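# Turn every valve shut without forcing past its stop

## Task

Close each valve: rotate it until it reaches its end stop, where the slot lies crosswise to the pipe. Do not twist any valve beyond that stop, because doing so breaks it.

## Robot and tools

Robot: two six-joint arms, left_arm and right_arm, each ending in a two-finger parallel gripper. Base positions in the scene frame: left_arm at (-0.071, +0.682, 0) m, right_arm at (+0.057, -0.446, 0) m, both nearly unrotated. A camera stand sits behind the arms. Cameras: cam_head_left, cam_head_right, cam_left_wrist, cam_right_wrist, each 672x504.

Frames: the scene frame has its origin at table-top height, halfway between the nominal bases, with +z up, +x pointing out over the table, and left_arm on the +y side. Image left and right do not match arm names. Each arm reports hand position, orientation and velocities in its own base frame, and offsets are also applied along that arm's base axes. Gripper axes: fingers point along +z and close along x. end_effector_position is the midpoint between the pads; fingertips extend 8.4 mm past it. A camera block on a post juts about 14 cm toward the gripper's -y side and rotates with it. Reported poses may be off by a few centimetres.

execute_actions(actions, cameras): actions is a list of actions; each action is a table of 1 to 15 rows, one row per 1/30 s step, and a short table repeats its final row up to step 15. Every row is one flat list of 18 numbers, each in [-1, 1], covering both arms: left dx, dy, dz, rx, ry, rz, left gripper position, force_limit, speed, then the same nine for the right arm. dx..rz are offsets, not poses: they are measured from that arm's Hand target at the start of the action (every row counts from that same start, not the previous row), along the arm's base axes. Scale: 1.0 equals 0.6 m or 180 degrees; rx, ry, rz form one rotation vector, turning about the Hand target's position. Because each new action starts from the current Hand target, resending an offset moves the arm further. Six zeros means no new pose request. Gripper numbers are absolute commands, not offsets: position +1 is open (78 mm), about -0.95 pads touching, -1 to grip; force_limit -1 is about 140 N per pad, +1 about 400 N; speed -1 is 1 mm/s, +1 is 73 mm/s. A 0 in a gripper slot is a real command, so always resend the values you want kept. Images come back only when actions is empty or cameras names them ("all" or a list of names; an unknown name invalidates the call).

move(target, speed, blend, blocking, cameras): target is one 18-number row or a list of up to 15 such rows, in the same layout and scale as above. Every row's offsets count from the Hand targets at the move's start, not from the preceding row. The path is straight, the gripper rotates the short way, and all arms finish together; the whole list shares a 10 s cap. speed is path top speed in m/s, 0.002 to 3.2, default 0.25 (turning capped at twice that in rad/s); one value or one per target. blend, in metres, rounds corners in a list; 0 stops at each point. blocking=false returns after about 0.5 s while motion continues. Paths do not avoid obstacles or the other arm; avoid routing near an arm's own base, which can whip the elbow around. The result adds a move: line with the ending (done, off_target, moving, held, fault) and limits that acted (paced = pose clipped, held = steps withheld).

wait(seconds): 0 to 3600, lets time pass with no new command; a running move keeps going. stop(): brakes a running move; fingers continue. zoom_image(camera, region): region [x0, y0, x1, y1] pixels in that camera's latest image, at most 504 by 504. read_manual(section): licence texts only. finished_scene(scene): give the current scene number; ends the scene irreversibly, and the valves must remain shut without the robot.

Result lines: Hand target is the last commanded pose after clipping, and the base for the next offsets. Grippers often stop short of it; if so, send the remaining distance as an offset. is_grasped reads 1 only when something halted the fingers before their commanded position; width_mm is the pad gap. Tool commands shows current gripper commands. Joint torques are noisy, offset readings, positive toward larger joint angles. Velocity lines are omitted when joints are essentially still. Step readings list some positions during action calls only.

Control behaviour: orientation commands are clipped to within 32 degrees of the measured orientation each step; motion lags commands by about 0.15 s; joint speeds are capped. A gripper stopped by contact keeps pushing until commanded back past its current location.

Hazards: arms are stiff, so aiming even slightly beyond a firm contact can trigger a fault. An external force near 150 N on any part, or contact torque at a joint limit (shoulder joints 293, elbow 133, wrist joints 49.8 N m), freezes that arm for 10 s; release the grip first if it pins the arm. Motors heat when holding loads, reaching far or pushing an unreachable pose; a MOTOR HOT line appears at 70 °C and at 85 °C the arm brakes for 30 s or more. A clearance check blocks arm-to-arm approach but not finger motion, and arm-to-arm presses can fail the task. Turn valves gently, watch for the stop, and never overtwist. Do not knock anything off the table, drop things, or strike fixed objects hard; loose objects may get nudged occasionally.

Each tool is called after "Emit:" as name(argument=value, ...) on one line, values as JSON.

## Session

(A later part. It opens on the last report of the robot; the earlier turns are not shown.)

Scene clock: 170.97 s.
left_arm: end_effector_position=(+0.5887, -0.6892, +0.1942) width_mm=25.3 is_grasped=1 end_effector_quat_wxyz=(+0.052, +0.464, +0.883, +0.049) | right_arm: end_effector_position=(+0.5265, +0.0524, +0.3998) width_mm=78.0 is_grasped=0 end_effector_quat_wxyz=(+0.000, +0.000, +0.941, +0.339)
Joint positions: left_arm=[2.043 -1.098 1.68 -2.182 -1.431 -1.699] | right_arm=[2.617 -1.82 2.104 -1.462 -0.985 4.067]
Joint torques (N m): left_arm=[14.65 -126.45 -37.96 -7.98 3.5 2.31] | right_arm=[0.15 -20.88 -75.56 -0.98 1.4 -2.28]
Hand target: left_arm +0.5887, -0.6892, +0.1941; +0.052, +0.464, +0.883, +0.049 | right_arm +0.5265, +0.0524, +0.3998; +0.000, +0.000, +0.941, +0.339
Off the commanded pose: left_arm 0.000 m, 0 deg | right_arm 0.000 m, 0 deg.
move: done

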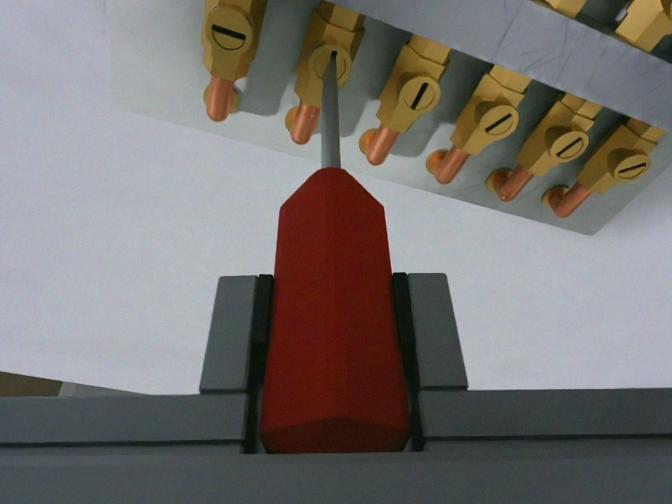

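Emit:
move(target=[[0.0017,-0.0041,0,0.0226,0.0061,-0.1628,-0.97,-0.1,-0.3,0,0,0,0,0,0,1,1,1],[0.0013,-0.0081,-0.0002,0.0433,0.0117,-0.3112,-0.97,-0.1,-0.3,0,0,0,0,0,0,1,1,1],[-0.0005,-0.011,-0.0005,0.0609,0.0164,-0.4377,-0.97,-0.1,-0.3,0,0,0,0,0,0,1,1,1],[-0.0019,-0.0123,-0.0007,0.0708,0.0191,-0.5092,-0.97,-0.1,-0.3,0,0,0,0,0,0,1,1,1],[-0.0027,-0.0128,-0.0009,0.0754,0.0203,-0.5422,-0.97,-0.1,-0.3,0,0,0,0,0,0,1,1,1]], speed=[0.2,0.25,0.25,0.25,0.05], blend=[0.01,0.01,0.01,0.0,0.0], cameras=["cam_left_wrist"])

Emit:
zoom_image(camera="cam_left_wrist", region=[310, 35, 350, 75])

Scene clock: 176.80 s.
left_arm: end_effector_position=(+0.5871, -0.6969, +0.1936) width_mm=25.3 is_grasped=1 end_effector_quat_wxyz=(-0.003, +0.972, +0.224, +0.072) | right_arm: end_effector_position=(+0.5265, +0.0524, +0.3998) width_mm=78.0 is_grasped=0 end_effector_quat_wxyz=(+0.000, +0.000, +0.941, +0.339)
Joint positions: left_arm=[2.037 -1.091 1.671 -2.179 -1.43 0.016] | right_arm=[2.617 -1.82 2.104 -1.462 -0.985 4.067]
Joint torques (N m): left_arm=[-6.42 -149.87 -30.8 -5.41 8.05 5.11] | right_arm=[-0.16 -21.74 -76.46 -1.1 1.49 -1.72]
Hand target: left_arm +0.5871, -0.6969, +0.1936; -0.003, +0.972, +0.224, +0.072 | right_arm +0.5265, +0.0524, +0.3998; +0.000, +0.000, +0.941, +0.339
Off the commanded pose: left_arm 0.000 m, 0 deg | right_arm 0.000 m, 0 deg.
move: done

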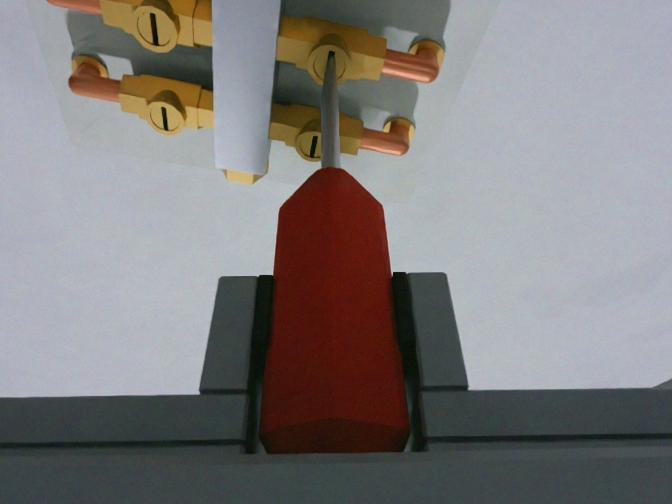

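Scaled by 12.600.

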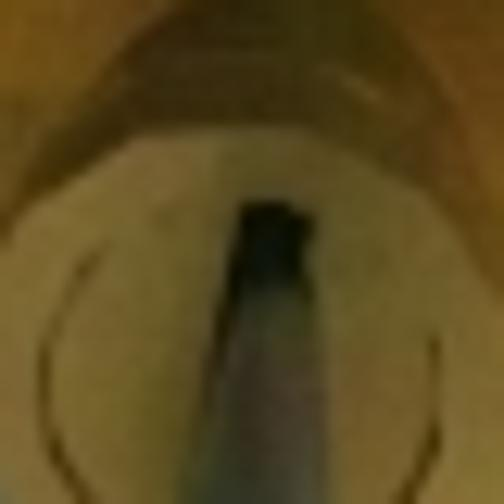

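Emit:
zoom_image(camera="cam_left_wrist", region=[100, 0, 230, 150])

Emit:
zoom_image(camera="cam_left_wrist", region=[270, 30, 420, 170])

Scaled by 3.360.

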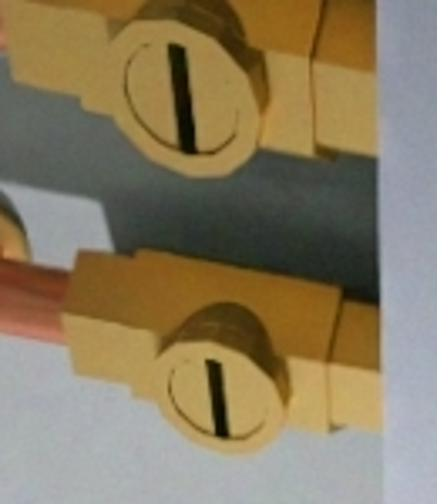

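Scaled by 3.360.

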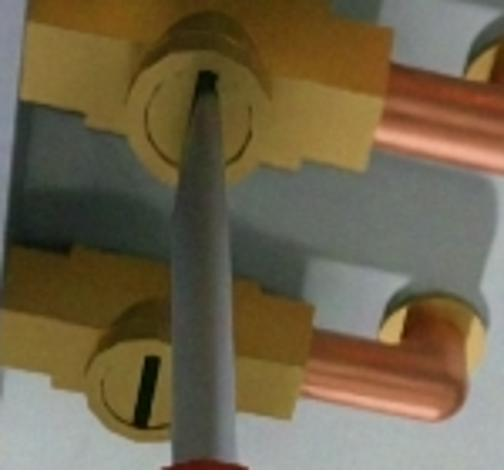

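Emit:
move(target=[[0,0,0,-0.0038,-0.001,0.0275,-0.97,-0.1,-0.3,0,0,0,0,0,0,1,1,1],[-0.0023,-0.0006,0.0165,-0.0038,-0.001,0.0275,-0.97,-0.1,-0.3,0,0,0,0,0,0,1,1,1],[-0.0153,0.0754,0.0167,-0.075,-0.0202,0.5388,-0.97,-0.1,-0.3,0,0,0,0,0,0,1,1,1],[-0.0145,0.0756,0.0098,-0.075,-0.0202,0.5388,-0.97,-0.1,-0.3,0,0,0,0,0,0,1,1,1]], speed=[0.1,0.1,0.5,0.1], cameras=["cam_left_wrist"])

Emit:
zoom_image(camera="cam_left_wrist", region=[310, 35, 350, 75])

Emit:
zoom_image(camera="cam_left_wrist", region=[322, 50, 342, 70])

Scene clock: 181.33 s.
left_arm: end_effector_position=(+0.5784, -0.6515, +0.1997) width_mm=25.3 is_grasped=1 end_effector_quat_wxyz=(+0.052, +0.469, +0.880, +0.049) | right_arm: end_effector_position=(+0.5265, +0.0524, +0.3998) width_mm=78.0 is_grasped=0 end_effector_quat_wxyz=(+0.000, +0.000, +0.941, +0.339)
Joint positions: left_arm=[2.053 -1.153 1.755 -2.203 -1.431 -1.679] | right_arm=[2.617 -1.82 2.104 -1.462 -0.985 4.067]
Joint torques (N m): left_arm=[13.91 -117.67 -38.07 -7.97 4.97 -1.85] | right_arm=[0.55 -21 -76.19 -1.29 1.33 -1.81]
Hand target: left_arm +0.5784, -0.6515, +0.1995; +0.052, +0.469, +0.880, +0.049 | right_arm +0.5265, +0.0524, +0.3998; +0.000, +0.000, +0.941, +0.339
Off the commanded pose: left_arm 0.000 m, 0 deg | right_arm 0.000 m, 0 deg.
move: done

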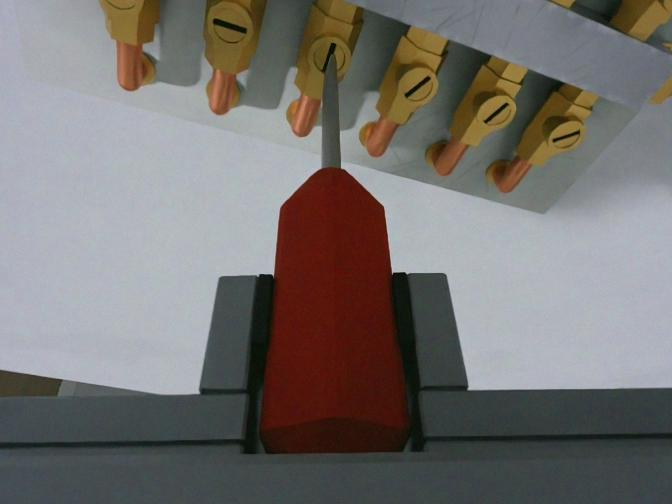

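Scaled by 12.600.

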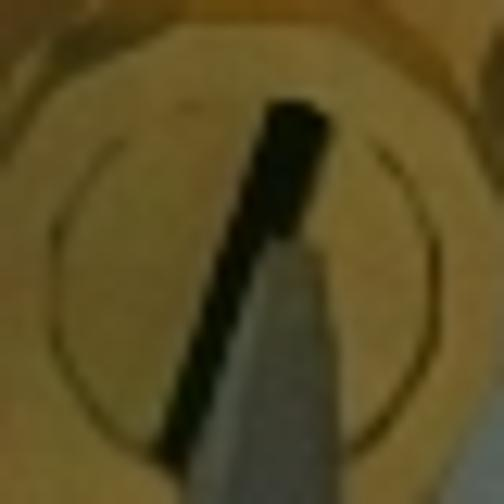

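Scaled by 25.200.

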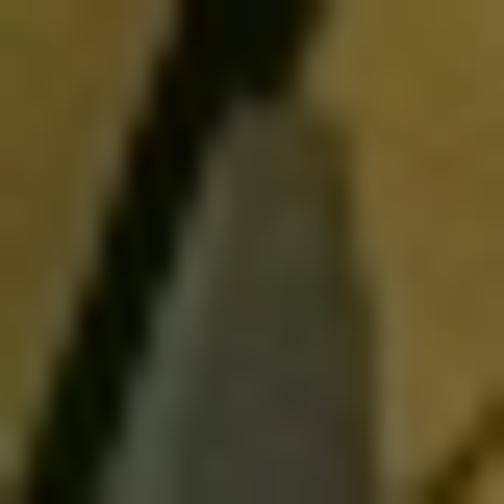

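Emit:
move(target=[[-0.0001,-0.001,0,-0.0004,-0.0001,0.0027,-0.97,-0.1,-0.3,0,0,0,0,0,0,1,1,1],[0.0009,-0.0007,-0.007,-0.0004,-0.0001,0.0027,-0.97,-0.1,-0.3,0,0,0,0,0,0,1,1,1]], speed=[0.04,0.015], cameras=["cam_left_wrist"])

Emit:
zoom_image(camera="cam_left_wrist", region=[310, 35, 350, 75])

Scene clock: 182.33 s.
left_arm: end_effector_position=(+0.5789, -0.6519, +0.1955) width_mm=25.3 is_grasped=1 end_effector_quat_wxyz=(+0.052, +0.465, +0.882, +0.049) | right_arm: end_effector_position=(+0.5265, +0.0524, +0.3998) width_mm=78.0 is_grasped=0 end_effector_quat_wxyz=(+0.000, +0.000, +0.941, +0.339)
Joint positions: left_arm=[2.053 -1.148 1.756 -2.209 -1.431 -1.687] | right_arm=[2.617 -1.82 2.104 -1.462 -0.985 4.067]
Joint torques (N m): left_arm=[12.72 -121.63 -38.75 -8.65 0.04 0.61] | right_arm=[-0.08 -21.31 -76.62 -1.11 1.55 -1.95]
Hand target: left_arm +0.5789, -0.6519, +0.1953; +0.052, +0.465, +0.882, +0.049 | right_arm +0.5265, +0.0524, +0.3998; +0.000, +0.000, +0.941, +0.339
Off the commanded pose: left_arm 0.000 m, 0 deg | right_arm 0.000 m, 0 deg.
move: done

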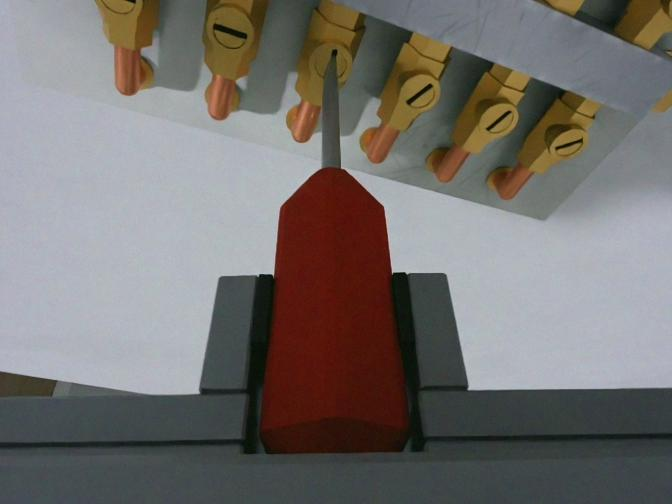

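Scaled by 12.600.

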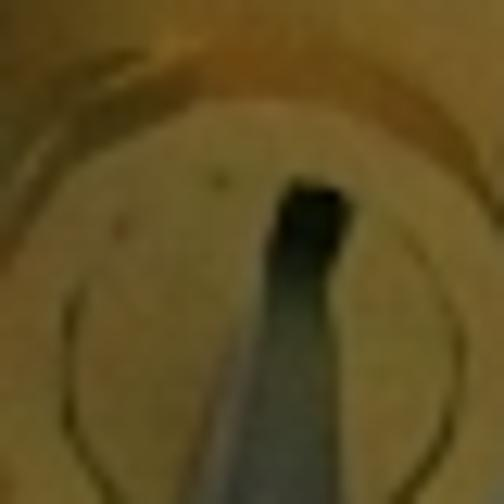

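Emit:
move(target=[0.0003,0.0001,-0.0018,0,0,0,-0.97,-0.1,-0.3,0,0,0,0,0,0,1,1,1], speed=0.012)

Scene clock: 182.90 s.
left_arm: end_effector_position=(+0.5791, -0.6519, +0.1942) width_mm=25.3 is_grasped=1 end_effector_quat_wxyz=(+0.052, +0.465, +0.882, +0.049) | right_arm: end_effector_position=(+0.5265, +0.0524, +0.3998) width_mm=78.0 is_grasped=0 end_effector_quat_wxyz=(+0.000, +0.000, +0.941, +0.339)
Joint positions: left_arm=[2.053 -1.147 1.757 -2.211 -1.431 -1.687] | right_arm=[2.617 -1.82 2.104 -1.462 -0.985 4.067]
Joint torques (N m): left_arm=[13.23 -119.23 -38.98 -8.98 -3.68 2.38] | right_arm=[0.99 -22.53 -76.36 -1.1 1.51 -1.71]
Hand target: left_arm +0.5791, -0.6519, +0.1942; +0.052, +0.465, +0.882, +0.049 | right_arm +0.5265, +0.0524, +0.3998; +0.000, +0.000, +0.941, +0.339
Off the commanded pose: left_arm 0.000 m, 0 deg | right_arm 0.000 m, 0 deg.
move: done

Emit:
move(target=[[0.0017,-0.0041,0,0.0226,0.0061,-0.1628,-0.97,-0.1,-0.3,0,0,0,0,0,0,1,1,1],[0.0013,-0.0081,-0.0002,0.0433,0.0117,-0.3112,-0.97,-0.1,-0.3,0,0,0,0,0,0,1,1,1],[-0.0005,-0.011,-0.0005,0.0609,0.0164,-0.4377,-0.97,-0.1,-0.3,0,0,0,0,0,0,1,1,1],[-0.0019,-0.0123,-0.0007,0.0708,0.0191,-0.5092,-0.97,-0.1,-0.3,0,0,0,0,0,0,1,1,1],[-0.0027,-0.0128,-0.0009,0.0754,0.0203,-0.5422,-0.97,-0.1,-0.3,0,0,0,0,0,0,1,1,1]], speed=[0.2,0.25,0.25,0.25,0.05], blend=[0.01,0.01,0.01,0.0,0.0], cameras=["cam_left_wrist"])

Emit:
zoom_image(camera="cam_left_wrist", region=[310, 35, 350, 75])

Emit:
zoom_image(camera="cam_left_wrist", region=[270, 30, 420, 180])

Scene clock: 188.60 s.
left_arm: end_effector_position=(+0.5775, -0.6595, +0.1936) width_mm=25.3 is_grasped=1 end_effector_quat_wxyz=(-0.003, +0.972, +0.223, +0.072) | right_arm: end_effector_position=(+0.5265, +0.0524, +0.3998) width_mm=78.0 is_grasped=0 end_effector_quat_wxyz=(+0.000, +0.000, +0.941, +0.339)
Joint positions: left_arm=[2.047 -1.14 1.747 -2.209 -1.43 0.028] | right_arm=[2.617 -1.82 2.104 -1.462 -0.985 4.067]
Joint torques (N m): left_arm=[-10.39 -149.04 -33.76 -6.71 7.68 5.76] | right_arm=[-0.24 -22.89 -75.82 -1.17 1.75 -1.98]
Hand target: left_arm +0.5775, -0.6595, +0.1937; -0.003, +0.972, +0.223, +0.072 | right_arm +0.5265, +0.0524, +0.3998; +0.000, +0.000, +0.941, +0.339
Off the commanded pose: left_arm 0.000 m, 0 deg | right_arm 0.000 m, 0 deg.
move: done

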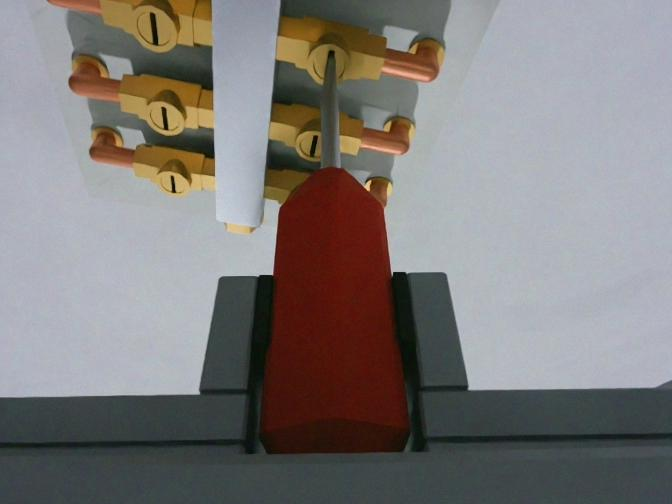

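Scaled by 12.600.

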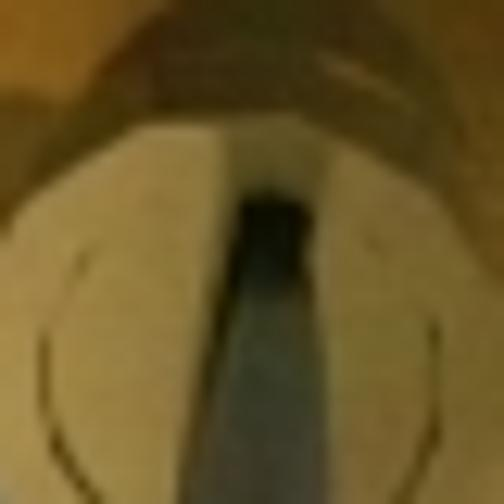

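Scaled by 3.360.

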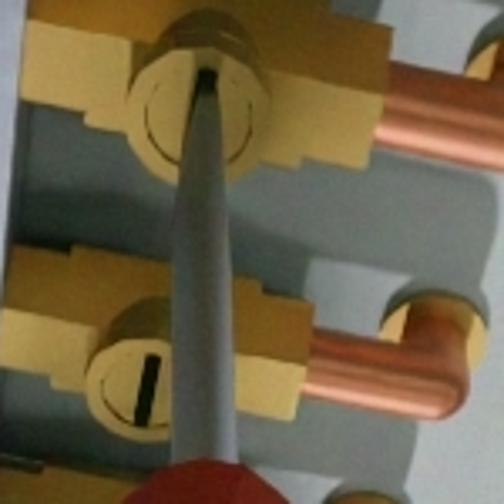

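Emit:
move(target=[[0,0,0,-0.0038,-0.001,0.0275,-0.97,-0.1,-0.3,0,0,0,0,0,0,1,1,1],[-0.0023,-0.0006,0.0165,-0.0038,-0.001,0.0275,-0.97,-0.1,-0.3,0,0,0,0,0,0,1,1,1],[-0.0138,0.0716,0.0167,-0.056,-0.0151,0.4025,-0.97,-0.1,-0.3,0,0,0,0,0,0,1,1,1],[-0.0129,0.0718,0.01,-0.056,-0.0151,0.4025,-0.97,-0.1,-0.3,0,0,0,0,0,0,1,1,1]], speed=[0.1,0.1,0.5,0.1], cameras=["cam_left_wrist"])

Emit:
zoom_image(camera="cam_left_wrist", region=[310, 35, 350, 75])

Emit:
zoom_image(camera="cam_left_wrist", region=[322, 50, 342, 70])

Scene clock: 192.43 s.
left_arm: end_effector_position=(+0.5697, -0.6165, +0.1999) width_mm=25.3 is_grasped=1 end_effector_quat_wxyz=(+0.040, +0.648, +0.758, +0.059) | right_arm: end_effector_position=(+0.5265, +0.0524, +0.3998) width_mm=78.0 is_grasped=0 end_effector_quat_wxyz=(+0.000, +0.000, +0.941, +0.339)
Joint positions: left_arm=[2.063 -1.198 1.823 -2.227 -1.431 -1.233] | right_arm=[2.617 -1.82 2.104 -1.462 -0.985 4.067]
Joint torques (N m): left_arm=[15.15 -114.99 -37.45 -8.66 4.91 -1.76] | right_arm=[-0.13 -21.18 -75.53 -1.12 1.62 -1.57]
Hand target: left_arm +0.5698, -0.6165, +0.1997; +0.040, +0.648, +0.758, +0.059 | right_arm +0.5265, +0.0524, +0.3998; +0.000, +0.000, +0.941, +0.339
Off the commanded pose: left_arm 0.000 m, 0 deg | right_arm 0.000 m, 0 deg.
move: done

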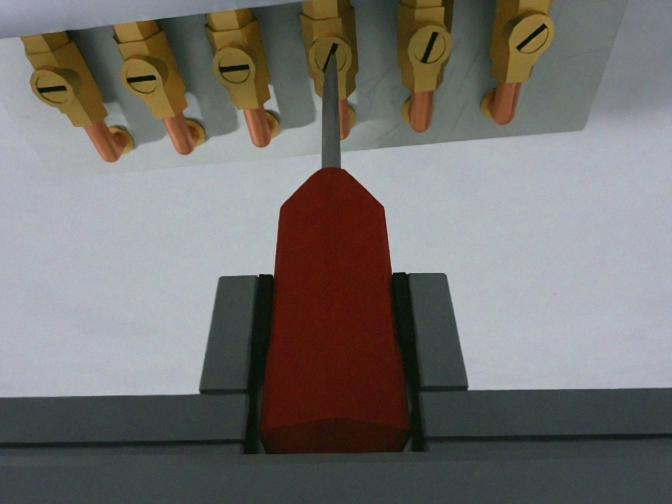

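Scaled by 12.600.

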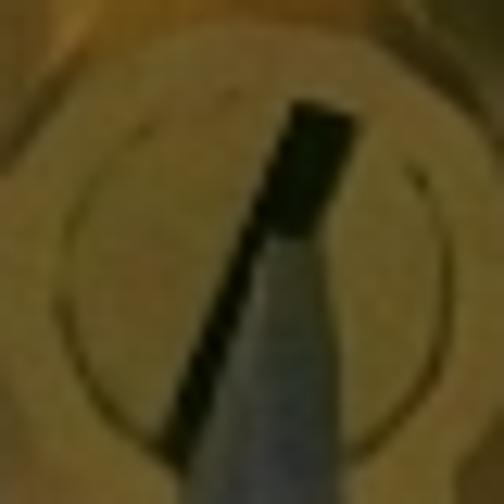

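Scaled by 25.200.

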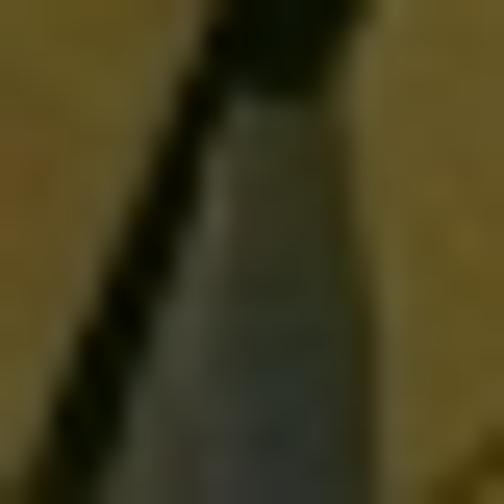

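Emit:
move(target=[[-0.0005,-0.0002,0,0.0015,0.0004,-0.011,-0.97,-0.1,-0.3,0,0,0,0,0,0,1,1,1],[0.0005,0.0001,-0.007,0.0015,0.0004,-0.011,-0.97,-0.1,-0.3,0,0,0,0,0,0,1,1,1]], speed=[0.04,0.015], cameras=["cam_left_wrist"])

Emit:
zoom_image(camera="cam_left_wrist", region=[310, 35, 350, 75])

Scene clock: 193.70 s.
left_arm: end_effector_position=(+0.5700, -0.6164, +0.1957) width_mm=25.3 is_grasped=1 end_effector_quat_wxyz=(+0.039, +0.661, +0.747, +0.060) | right_arm: end_effector_position=(+0.5265, +0.0524, +0.3998) width_mm=78.0 is_grasped=0 end_effector_quat_wxyz=(+0.000, +0.000, +0.941, +0.339)
Joint positions: left_arm=[2.063 -1.194 1.825 -2.235 -1.431 -1.198] | right_arm=[2.617 -1.82 2.104 -1.462 -0.985 4.067]
Joint torques (N m): left_arm=[13.51 -112.36 -37.21 -8.39 2.41 2.16] | right_arm=[2.5 -22.37 -76.11 -1.05 1.72 -1.6]
Hand target: left_arm +0.5701, -0.6164, +0.1955; +0.039, +0.661, +0.747, +0.060 | right_arm +0.5265, +0.0524, +0.3998; +0.000, +0.000, +0.941, +0.339
Off the commanded pose: left_arm 0.000 m, 0 deg | right_arm 0.000 m, 0 deg.
move: done

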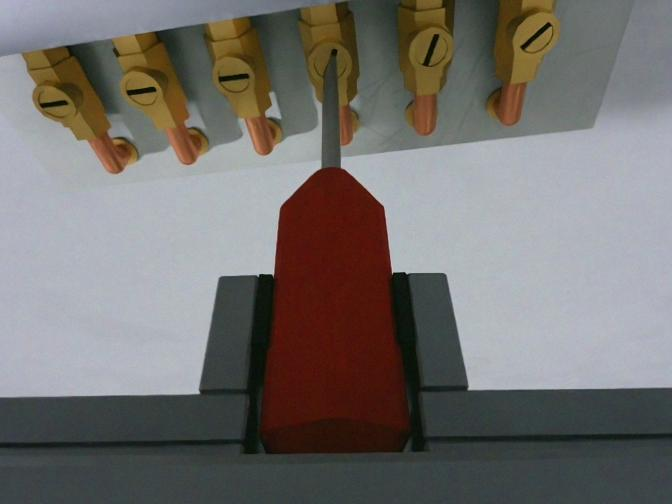

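Scaled by 12.600.

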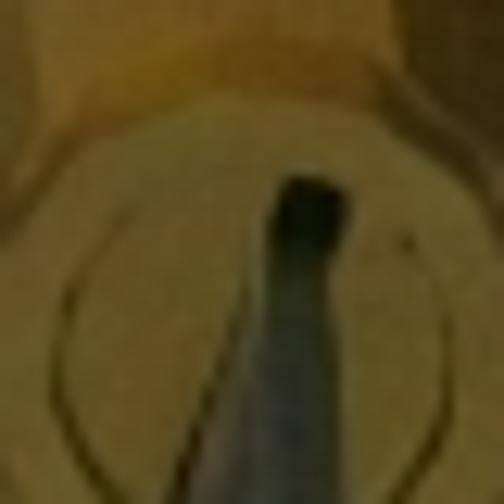

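Emit:
move(target=[0.0003,0.0001,-0.0018,0,0,0,-0.97,-0.1,-0.3,0,0,0,0,0,0,1,1,1], speed=0.012, cameras=["cam_left_wrist"])

Emit:
zoom_image(camera="cam_left_wrist", region=[310, 35, 350, 75])

Scene clock: 194.27 s.
left_arm: end_effector_position=(+0.5703, -0.6164, +0.1945) width_mm=25.3 is_grasped=1 end_effector_quat_wxyz=(+0.039, +0.661, +0.747, +0.060) | right_arm: end_effector_position=(+0.5265, +0.0524, +0.3998) width_mm=78.0 is_grasped=0 end_effector_quat_wxyz=(+0.000, +0.000, +0.941, +0.339)
Joint positions: left_arm=[2.064 -1.193 1.826 -2.237 -1.431 -1.198] | right_arm=[2.617 -1.82 2.104 -1.462 -0.985 4.067]
Joint torques (N m): left_arm=[15.82 -98.71 -33.03 -7.51 -1.81 2.49] | right_arm=[0.97 -22.55 -75.47 -0.99 1.67 -1.76]
Hand target: left_arm +0.5702, -0.6163, +0.1944; +0.039, +0.661, +0.747, +0.060 | right_arm +0.5265, +0.0524, +0.3998; +0.000, +0.000, +0.941, +0.339
Off the commanded pose: left_arm 0.000 m, 0 deg | right_arm 0.000 m, 0 deg.
move: done

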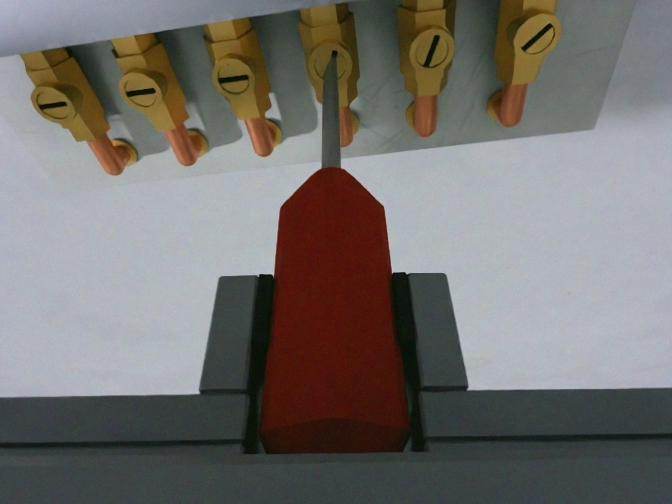

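Scaled by 12.600.

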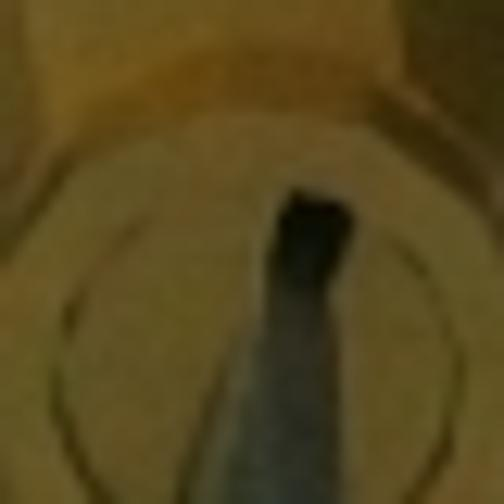

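Emit:
move(target=[[-0.0003,-0.0043,-0.0002,0.0222,0.006,-0.1595,-0.97,-0.1,-0.3,0,0,0,0,0,0,1,1,1],[-0.0021,-0.0072,-0.0006,0.0398,0.0107,-0.2859,-0.97,-0.1,-0.3,0,0,0,0,0,0,1,1,1],[-0.0036,-0.0085,-0.0008,0.0497,0.0134,-0.3574,-0.97,-0.1,-0.3,0,0,0,0,0,0,1,1,1],[-0.0043,-0.009,-0.0009,0.0543,0.0146,-0.3904,-0.97,-0.1,-0.3,0,0,0,0,0,0,1,1,1]], speed=[0.2,0.25,0.25,0.05], blend=[0.01,0.01,0.0,0.0], cameras=["cam_left_wrist"])

Emit:
zoom_image(camera="cam_left_wrist", region=[310, 35, 350, 75])

Emit:
zoom_image(camera="cam_left_wrist", region=[270, 30, 420, 180])

Scene clock: 199.07 s.
left_arm: end_effector_position=(+0.5677, -0.6217, +0.1938) width_mm=25.3 is_grasped=1 end_effector_quat_wxyz=(-0.002, +0.972, +0.225, +0.072) | right_arm: end_effector_position=(+0.5265, +0.0524, +0.3998) width_mm=78.0 is_grasped=0 end_effector_quat_wxyz=(+0.000, +0.000, +0.941, +0.339)
Joint positions: left_arm=[2.058 -1.189 1.822 -2.236 -1.431 0.035] | right_arm=[2.617 -1.82 2.104 -1.462 -0.985 4.067]
Joint torques (N m): left_arm=[-11.29 -153.67 -38.64 -7.85 7.41 4.38] | right_arm=[2.39 -20.58 -75.84 -1.16 1.78 -1.38]
Hand target: left_arm +0.5677, -0.6217, +0.1938; -0.002, +0.972, +0.224, +0.072 | right_arm +0.5265, +0.0524, +0.3998; +0.000, +0.000, +0.941, +0.339
Off the commanded pose: left_arm 0.000 m, 0 deg | right_arm 0.000 m, 0 deg.
move: done

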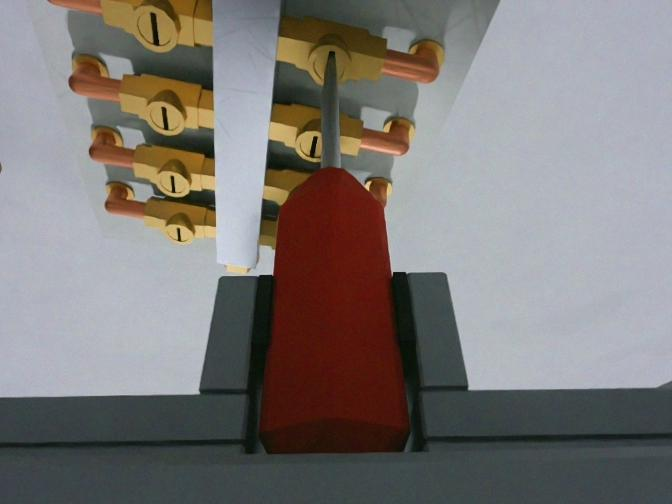

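Scaled by 12.600.

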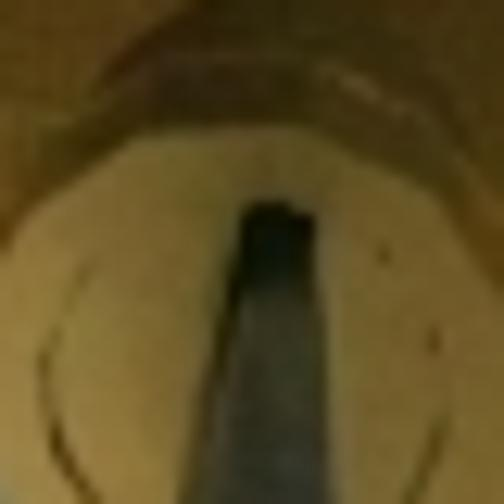

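Scaled by 3.360.

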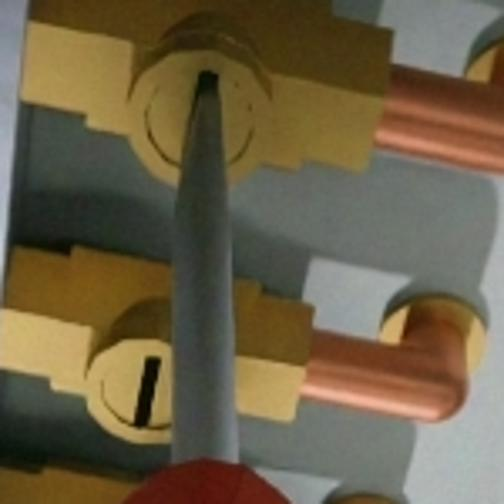

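Emit:
move(target=[-0.0002,-0.0001,0,0.0009,0.0002,-0.0066,-0.97,-0.1,-0.3,0,0,0,0,0,0,1,1,1], speed=0.05)

Scene clock: 199.73 s.
left_arm: end_effector_position=(+0.5675, -0.6218, +0.1938) width_mm=25.3 is_grasped=1 end_effector_quat_wxyz=(-0.003, +0.974, +0.214, +0.072) | right_arm: end_effector_position=(+0.5265, +0.0524, +0.3998) width_mm=78.0 is_grasped=0 end_effector_quat_wxyz=(+0.000, +0.000, +0.941, +0.339)
Joint positions: left_arm=[2.057 -1.189 1.822 -2.236 -1.431 0.056] | right_arm=[2.617 -1.82 2.104 -1.462 -0.985 4.067]
Joint torques (N m): left_arm=[-14.44 -156.23 -39.27 -7.86 7.83 5.9] | right_arm=[2.42 -22.61 -76.6 -1.23 1.31 -1.6]
Hand target: left_arm +0.5675, -0.6218, +0.1938; -0.003, +0.974, +0.214, +0.072 | right_arm +0.5265, +0.0524, +0.3998; +0.000, +0.000, +0.941, +0.339
Off the commanded pose: left_arm 0.000 m, 0 deg | right_arm 0.000 m, 0 deg.
move: done

Emit:
move(target=[[0,0,0,-0.0046,-0.0012,0.033,-0.97,-0.1,-0.3,0,0,0,0,0,0,1,1,1],[-0.0023,-0.0006,0.0165,-0.0046,-0.0012,0.033,-0.97,-0.1,-0.3,0,0,0,0,0,0,1,1,1],[-0.0142,0.0737,0.0175,-0.0676,-0.0182,0.4856,-0.97,-0.1,-0.3,0,0,0,0,0,0,1,1,1],[-0.0133,0.0739,0.0108,-0.0676,-0.0182,0.4856,-0.97,-0.1,-0.3,0,0,0,0,0,0,1,1,1]], speed=[0.1,0.1,0.5,0.1], cameras=["cam_left_wrist"])

Emit:
zoom_image(camera="cam_left_wrist", region=[310, 35, 350, 75])

Emit:
zoom_image(camera="cam_left_wrist", region=[322, 50, 342, 70])

Scene clock: 203.73 s.
left_arm: end_effector_position=(+0.5595, -0.5775, +0.2006) width_mm=25.3 is_grasped=1 end_effector_quat_wxyz=(+0.047, +0.550, +0.832, +0.054) | right_arm: end_effector_position=(+0.5265, +0.0524, +0.3998) width_mm=78.0 is_grasped=0 end_effector_quat_wxyz=(+0.000, +0.000, +0.941, +0.339)
Joint positions: left_arm=[2.075 -1.249 1.896 -2.251 -1.431 -1.467] | right_arm=[2.617 -1.82 2.104 -1.462 -0.985 4.067]
Joint torques (N m): left_arm=[12.38 -103.23 -37.06 -8.36 5.04 -2.07] | right_arm=[1.93 -20.95 -75.85 -1.28 2.01 -1.44]
Hand target: left_arm +0.5596, -0.5775, +0.2003; +0.047, +0.550, +0.832, +0.054 | right_arm +0.5265, +0.0524, +0.3998; +0.000, +0.000, +0.941, +0.339
Off the commanded pose: left_arm 0.000 m, 0 deg | right_arm 0.000 m, 0 deg.
move: done

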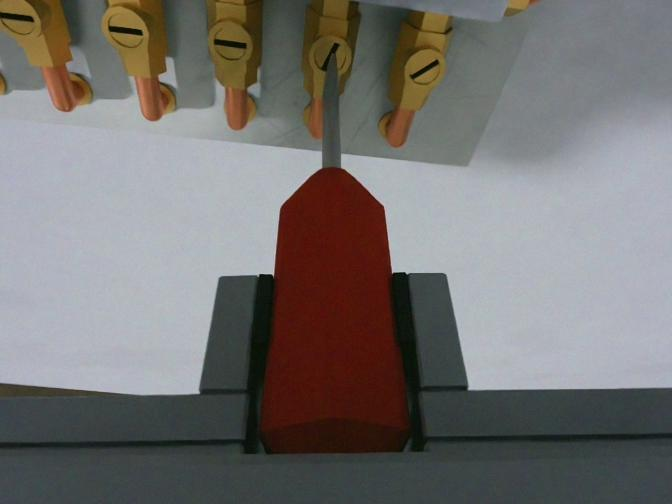

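Scaled by 12.600.

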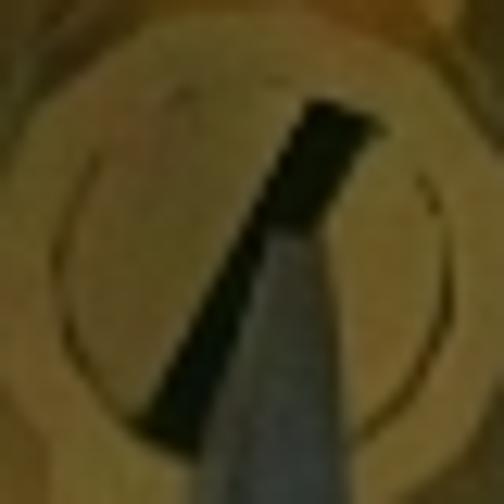

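Scaled by 25.200.

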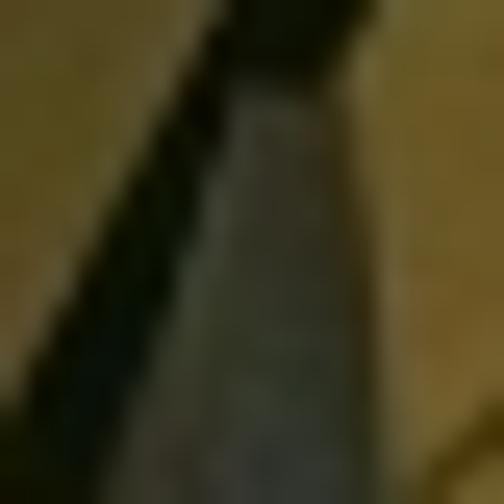

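Emit:
move(target=[0.0003,-0.002,0,0.0065,0.0018,-0.0467,-0.97,-0.1,-0.3,0,0,0,0,0,0,1,1,1], speed=0.1, cameras=["cam_left_wrist"])

Emit:
zoom_image(camera="cam_left_wrist", region=[310, 35, 350, 75])

Emit:
zoom_image(camera="cam_left_wrist", region=[322, 50, 342, 70])

Scene clock: 205.33 s.
left_arm: end_effector_position=(+0.5598, -0.5786, +0.2003) width_mm=25.3 is_grasped=1 end_effector_quat_wxyz=(+0.043, +0.610, +0.789, +0.057) | right_arm: end_effector_position=(+0.5265, +0.0524, +0.3998) width_mm=78.0 is_grasped=0 end_effector_quat_wxyz=(+0.000, +0.000, +0.941, +0.339)
Joint positions: left_arm=[2.075 -1.248 1.894 -2.251 -1.431 -1.32] | right_arm=[2.617 -1.82 2.104 -1.462 -0.985 4.067]
Joint torques (N m): left_arm=[-12.63 -104.97 -50.62 -3.95 -2.57 2.36] | right_arm=[3.06 -22.77 -75.27 -1.34 2.13 -1.8]
Hand target: left_arm +0.5597, -0.5787, +0.2003; +0.043, +0.610, +0.789, +0.057 | right_arm +0.5265, +0.0524, +0.3998; +0.000, +0.000, +0.941, +0.339
Off the commanded pose: left_arm 0.000 m, 0 deg | right_arm 0.000 m, 0 deg.
move: done

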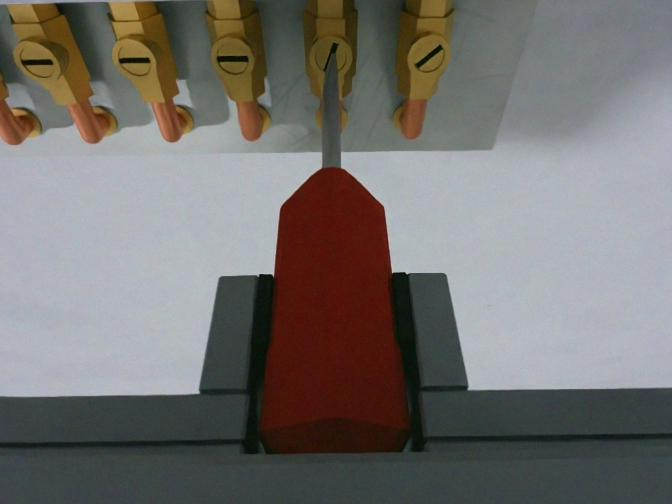

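Scaled by 12.600.

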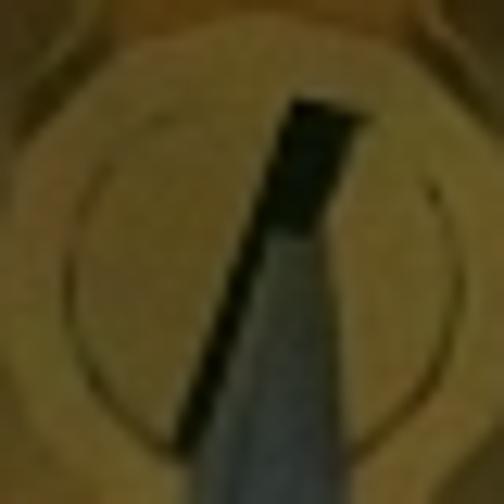

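Scaled by 25.200.

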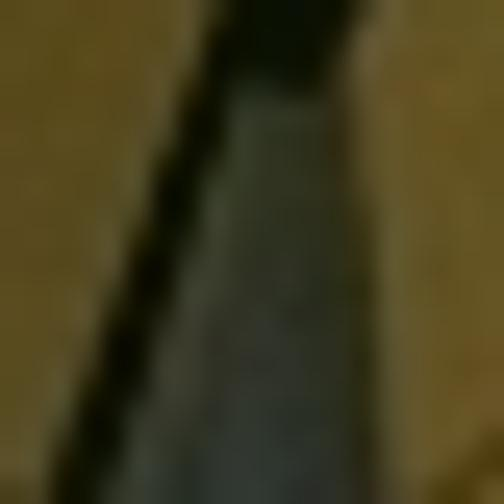

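Emit:
move(target=[[-0.0005,-0.0001,0,0,0,0,-0.97,-0.1,-0.3,0,0,0,0,0,0,1,1,1],[0.0005,0.0002,-0.007,0,0,0,-0.97,-0.1,-0.3,0,0,0,0,0,0,1,1,1]], speed=[0.04,0.015], cameras=["cam_left_wrist"])

Emit:
zoom_image(camera="cam_left_wrist", region=[310, 35, 350, 75])

Scene clock: 206.07 s.
left_arm: end_effector_position=(+0.5600, -0.5786, +0.1963) width_mm=25.3 is_grasped=1 end_effector_quat_wxyz=(+0.043, +0.610, +0.789, +0.057) | right_arm: end_effector_position=(+0.5265, +0.0524, +0.3998) width_mm=78.0 is_grasped=0 end_effector_quat_wxyz=(+0.000, +0.000, +0.941, +0.339)
Joint positions: left_arm=[2.075 -1.243 1.897 -2.258 -1.431 -1.319] | right_arm=[2.617 -1.82 2.104 -1.462 -0.985 4.067]
Joint torques (N m): left_arm=[13.61 -106.1 -38.05 -8.08 -3.5 2.43] | right_arm=[1.8 -22.57 -75.4 -0.94 2.2 -1.74]
Hand target: left_arm +0.5600, -0.5785, +0.1961; +0.043, +0.610, +0.789, +0.057 | right_arm +0.5265, +0.0524, +0.3998; +0.000, +0.000, +0.941, +0.339
Off the commanded pose: left_arm 0.000 m, 0 deg | right_arm 0.000 m, 0 deg.
move: done

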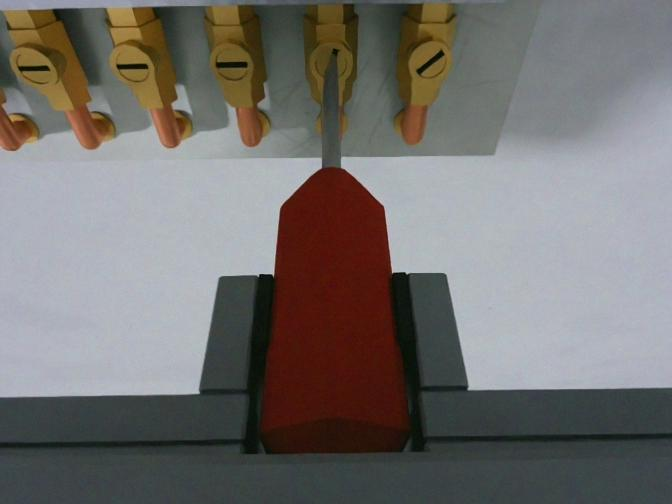

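Scaled by 12.600.

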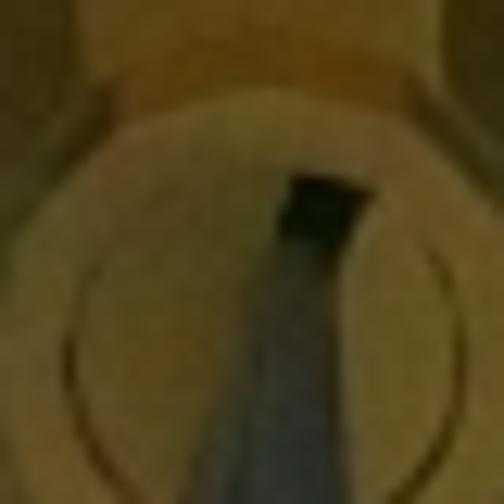

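Emit:
move(target=[0.0002,0.0001,-0.0015,0,0,0,-0.97,-0.1,-0.3,0,0,0,0,0,0,1,1,1], speed=0.01, cameras=["cam_left_wrist"])

Emit:
zoom_image(camera="cam_left_wrist", region=[310, 35, 350, 75])

Scene clock: 206.70 s.
left_arm: end_effector_position=(+0.5602, -0.5785, +0.1952) width_mm=25.3 is_grasped=1 end_effector_quat_wxyz=(+0.043, +0.610, +0.789, +0.057) | right_arm: end_effector_position=(+0.5265, +0.0524, +0.3998) width_mm=78.0 is_grasped=0 end_effector_quat_wxyz=(+0.000, +0.000, +0.941, +0.339)
Joint positions: left_arm=[2.075 -1.242 1.897 -2.26 -1.431 -1.319] | right_arm=[2.617 -1.82 2.104 -1.462 -0.985 4.067]
Joint torques (N m): left_arm=[10.62 -104.34 -38.33 -9.44 -3.68 2.47] | right_arm=[1.49 -21.25 -75.56 -1.3 1.87 -1.54]
Hand target: left_arm +0.5602, -0.5785, +0.1952; +0.043, +0.610, +0.789, +0.057 | right_arm +0.5265, +0.0524, +0.3998; +0.000, +0.000, +0.941, +0.339
Off the commanded pose: left_arm 0.000 m, 0 deg | right_arm 0.000 m, 0 deg.
move: done

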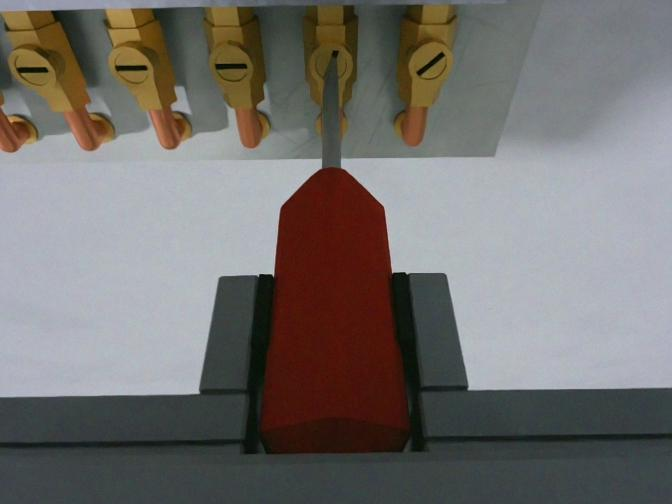

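Scaled by 12.600.

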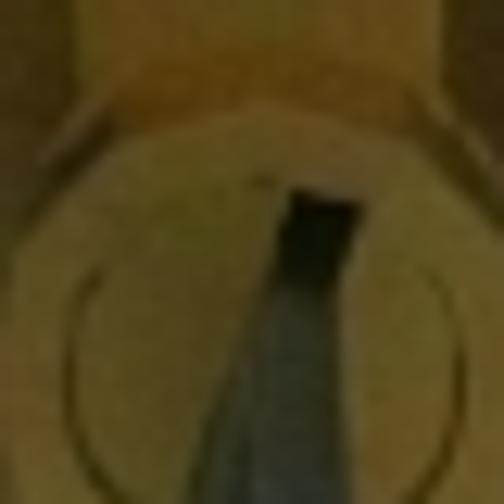

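Emit:
move(target=[[0.0001,0,-0.0007,0,0,0,-0.97,-0.1,-0.3,0,0,0,0,0,0,1,1,1],[-0.0001,-0.0054,-0.0009,0.028,0.0075,-0.2013,-0.97,-0.1,-0.3,0,0,0,0,0,0,1,1,1],[-0.0019,-0.0083,-0.0012,0.0456,0.0123,-0.3277,-0.97,-0.1,-0.3,0,0,0,0,0,0,1,1,1],[-0.0033,-0.0096,-0.0015,0.0555,0.015,-0.3992,-0.97,-0.1,-0.3,0,0,0,0,0,0,1,1,1],[-0.0042,-0.0101,-0.0016,0.0605,0.0163,-0.435,-0.97,-0.1,-0.3,0,0,0,0,0,0,1,1,1]], speed=[0.01,0.2,0.25,0.25,0.05], blend=[0,0.01,0.01,0.0,0.0], cameras=["cam_left_wrist"])

Emit:
zoom_image(camera="cam_left_wrist", region=[310, 35, 350, 75])

Emit:
zoom_image(camera="cam_left_wrist", region=[270, 30, 420, 180])

Scene clock: 211.93 s.
left_arm: end_effector_position=(+0.5576, -0.5845, +0.1943) width_mm=25.3 is_grasped=1 end_effector_quat_wxyz=(-0.003, +0.973, +0.220, +0.072) | right_arm: end_effector_position=(+0.5265, +0.0524, +0.3998) width_mm=78.0 is_grasped=0 end_effector_quat_wxyz=(+0.000, +0.000, +0.941, +0.339)
Joint positions: left_arm=[2.069 -1.237 1.893 -2.26 -1.431 0.055] | right_arm=[2.617 -1.82 2.104 -1.462 -0.985 4.067]
Joint torques (N m): left_arm=[-16.04 -141.69 -36.78 -8.16 5.25 4.19] | right_arm=[1.07 -23.33 -76.19 -1.25 2.11 -1.49]
Hand target: left_arm +0.5576, -0.5845, +0.1943; -0.003, +0.973, +0.220, +0.072 | right_arm +0.5265, +0.0524, +0.3998; +0.000, +0.000, +0.941, +0.339
Off the commanded pose: left_arm 0.000 m, 0 deg | right_arm 0.000 m, 0 deg.
move: done

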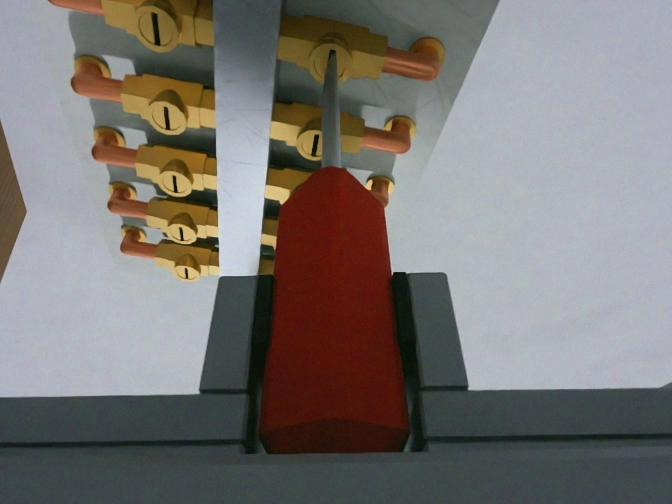

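Scaled by 12.600.

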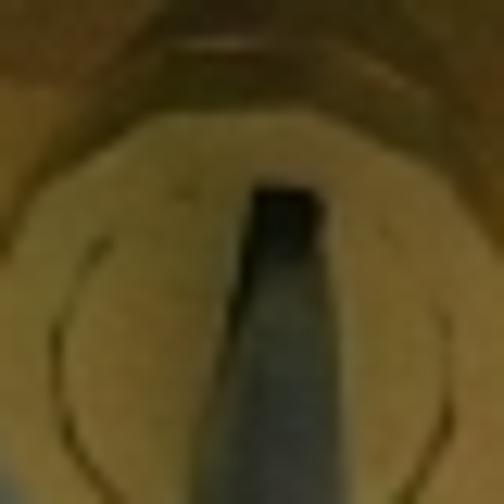

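Scaled by 3.360.

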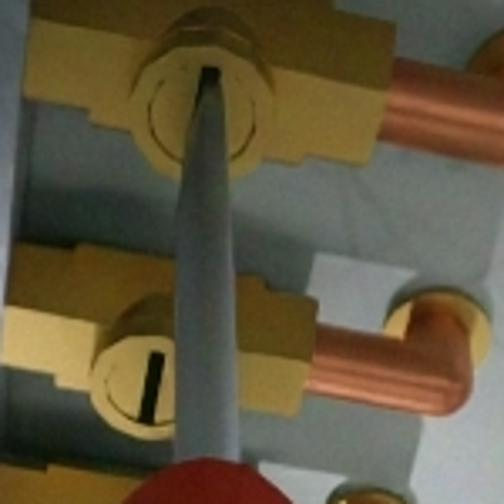

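Emit:
move(target=[-0.0002,-0.0001,0,0.0009,0.0002,-0.0066,-0.97,-0.1,-0.3,0,0,0,0,0,0,1,1,1], speed=0.05)

Scene clock: 212.63 s.
left_arm: end_effector_position=(+0.5575, -0.5846, +0.1943) width_mm=25.3 is_grasped=1 end_effector_quat_wxyz=(-0.003, +0.975, +0.210, +0.072) | right_arm: end_effector_position=(+0.5265, +0.0524, +0.3998) width_mm=78.0 is_grasped=0 end_effector_quat_wxyz=(+0.000, +0.000, +0.941, +0.339)
Joint positions: left_arm=[2.069 -1.238 1.893 -2.26 -1.431 0.075] | right_arm=[2.617 -1.82 2.104 -1.462 -0.985 4.067]
Joint torques (N m): left_arm=[-19.18 -143.25 -37.07 -8.36 5.37 4.5] | right_arm=[2.09 -21.95 -75.32 -1.23 2.05 -1.46]
Hand target: left_arm +0.5575, -0.5846, +0.1943; -0.003, +0.975, +0.210, +0.072 | right_arm +0.5265, +0.0524, +0.3998; +0.000, +0.000, +0.941, +0.339
Off the commanded pose: left_arm 0.000 m, 0 deg | right_arm 0.000 m, 0 deg.
move: done

Emit:
move(target=[-0.0002,-0.0001,0,0.0009,0.0002,-0.0066,-0.97,-0.1,-0.3,0,0,0,0,0,0,1,1,1], speed=0.05)

Scene clock: 214.50 s.
left_arm: end_effector_position=(+0.5574, -0.5847, +0.1943) width_mm=25.3 is_grasped=1 end_effector_quat_wxyz=(-0.004, +0.977, +0.200, +0.072) | right_arm: end_effector_position=(+0.5265, +0.0524, +0.3998) width_mm=78.0 is_grasped=0 end_effector_quat_wxyz=(+0.000, +0.000, +0.941, +0.339)
Joint positions: left_arm=[2.068 -1.238 1.893 -2.26 -1.431 0.096] | right_arm=[2.617 -1.82 2.104 -1.462 -0.985 4.067]
Joint torques (N m): left_arm=[-19.56 -143.46 -37.88 -8.31 5.46 5.74] | right_arm=[2.7 -22.41 -76.19 -1.28 1.96 -1.5]
Hand target: left_arm +0.5574, -0.5847, +0.1943; -0.004, +0.977, +0.200, +0.072 | right_arm +0.5265, +0.0524, +0.3998; +0.000, +0.000, +0.941, +0.339
Off the commanded pose: left_arm 0.000 m, 0 deg | right_arm 0.000 m, 0 deg.
move: done

Emit:
move(target=[[0,0,0,-0.0054,-0.0014,0.0385,-0.97,-0.1,-0.3,0,0,0,0,0,0,1,1,1],[-0.0023,-0.0006,0.0165,-0.0054,-0.0014,0.0385,-0.97,-0.1,-0.3,0,0,0,0,0,0,1,1,1],[-0.0132,0.069,0.0168,-0.0436,-0.0117,0.3134,-0.97,-0.1,-0.3,0,0,0,0,0,0,1,1,1],[-0.0122,0.0692,0.0102,-0.0436,-0.0117,0.3134,-0.97,-0.1,-0.3,0,0,0,0,0,0,1,1,1]], speed=[0.1,0.1,0.5,0.1], cameras=["cam_left_wrist"])

Emit:
zoom_image(camera="cam_left_wrist", region=[310, 35, 350, 75])

Emit:
zoom_image(camera="cam_left_wrist", region=[322, 50, 342, 70])

Scene clock: 218.13 s.
left_arm: end_effector_position=(+0.5501, -0.5432, +0.2006) width_mm=25.3 is_grasped=1 end_effector_quat_wxyz=(+0.030, +0.763, +0.642, +0.065) | right_arm: end_effector_position=(+0.5265, +0.0524, +0.3998) width_mm=78.0 is_grasped=0 end_effector_quat_wxyz=(+0.000, +0.000, +0.941, +0.339)
Joint positions: left_arm=[2.087 -1.294 1.959 -2.271 -1.431 -0.88] | right_arm=[2.617 -1.82 2.104 -1.462 -0.985 4.067]
Joint torques (N m): left_arm=[14.2 -102.09 -38.27 -8.1 5.01 -1.94] | right_arm=[2.14 -22.24 -75.45 -1.1 2.17 -1.38]
Hand target: left_arm +0.5501, -0.5431, +0.2004; +0.030, +0.763, +0.642, +0.065 | right_arm +0.5265, +0.0524, +0.3998; +0.000, +0.000, +0.941, +0.339
Off the commanded pose: left_arm 0.000 m, 0 deg | right_arm 0.000 m, 0 deg.
move: done

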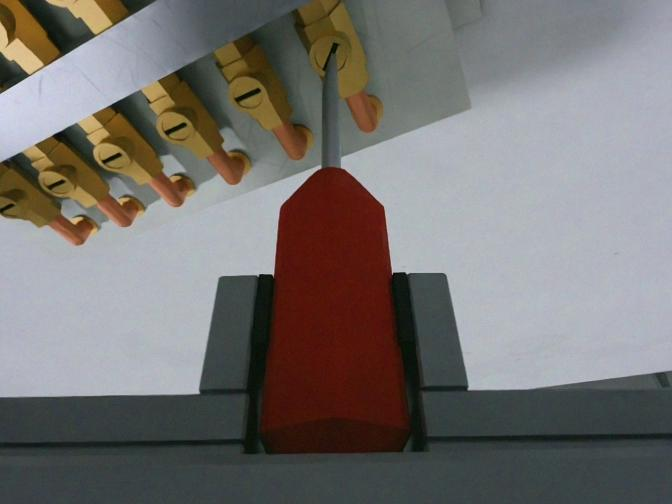

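Scaled by 12.600.

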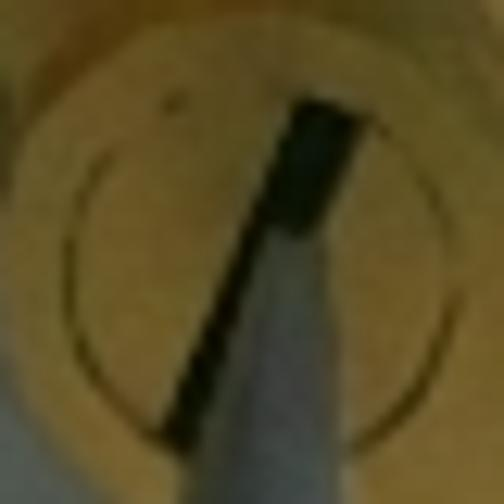

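Scaled by 25.200.

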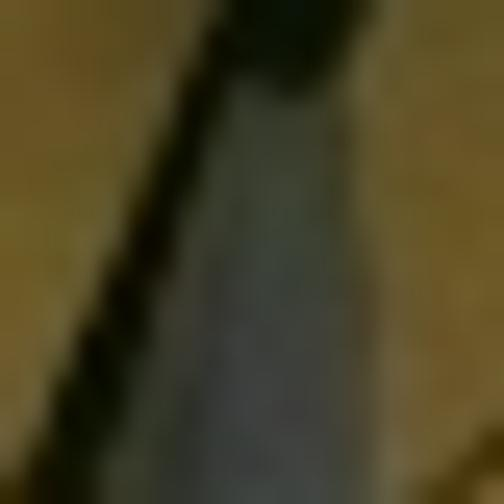

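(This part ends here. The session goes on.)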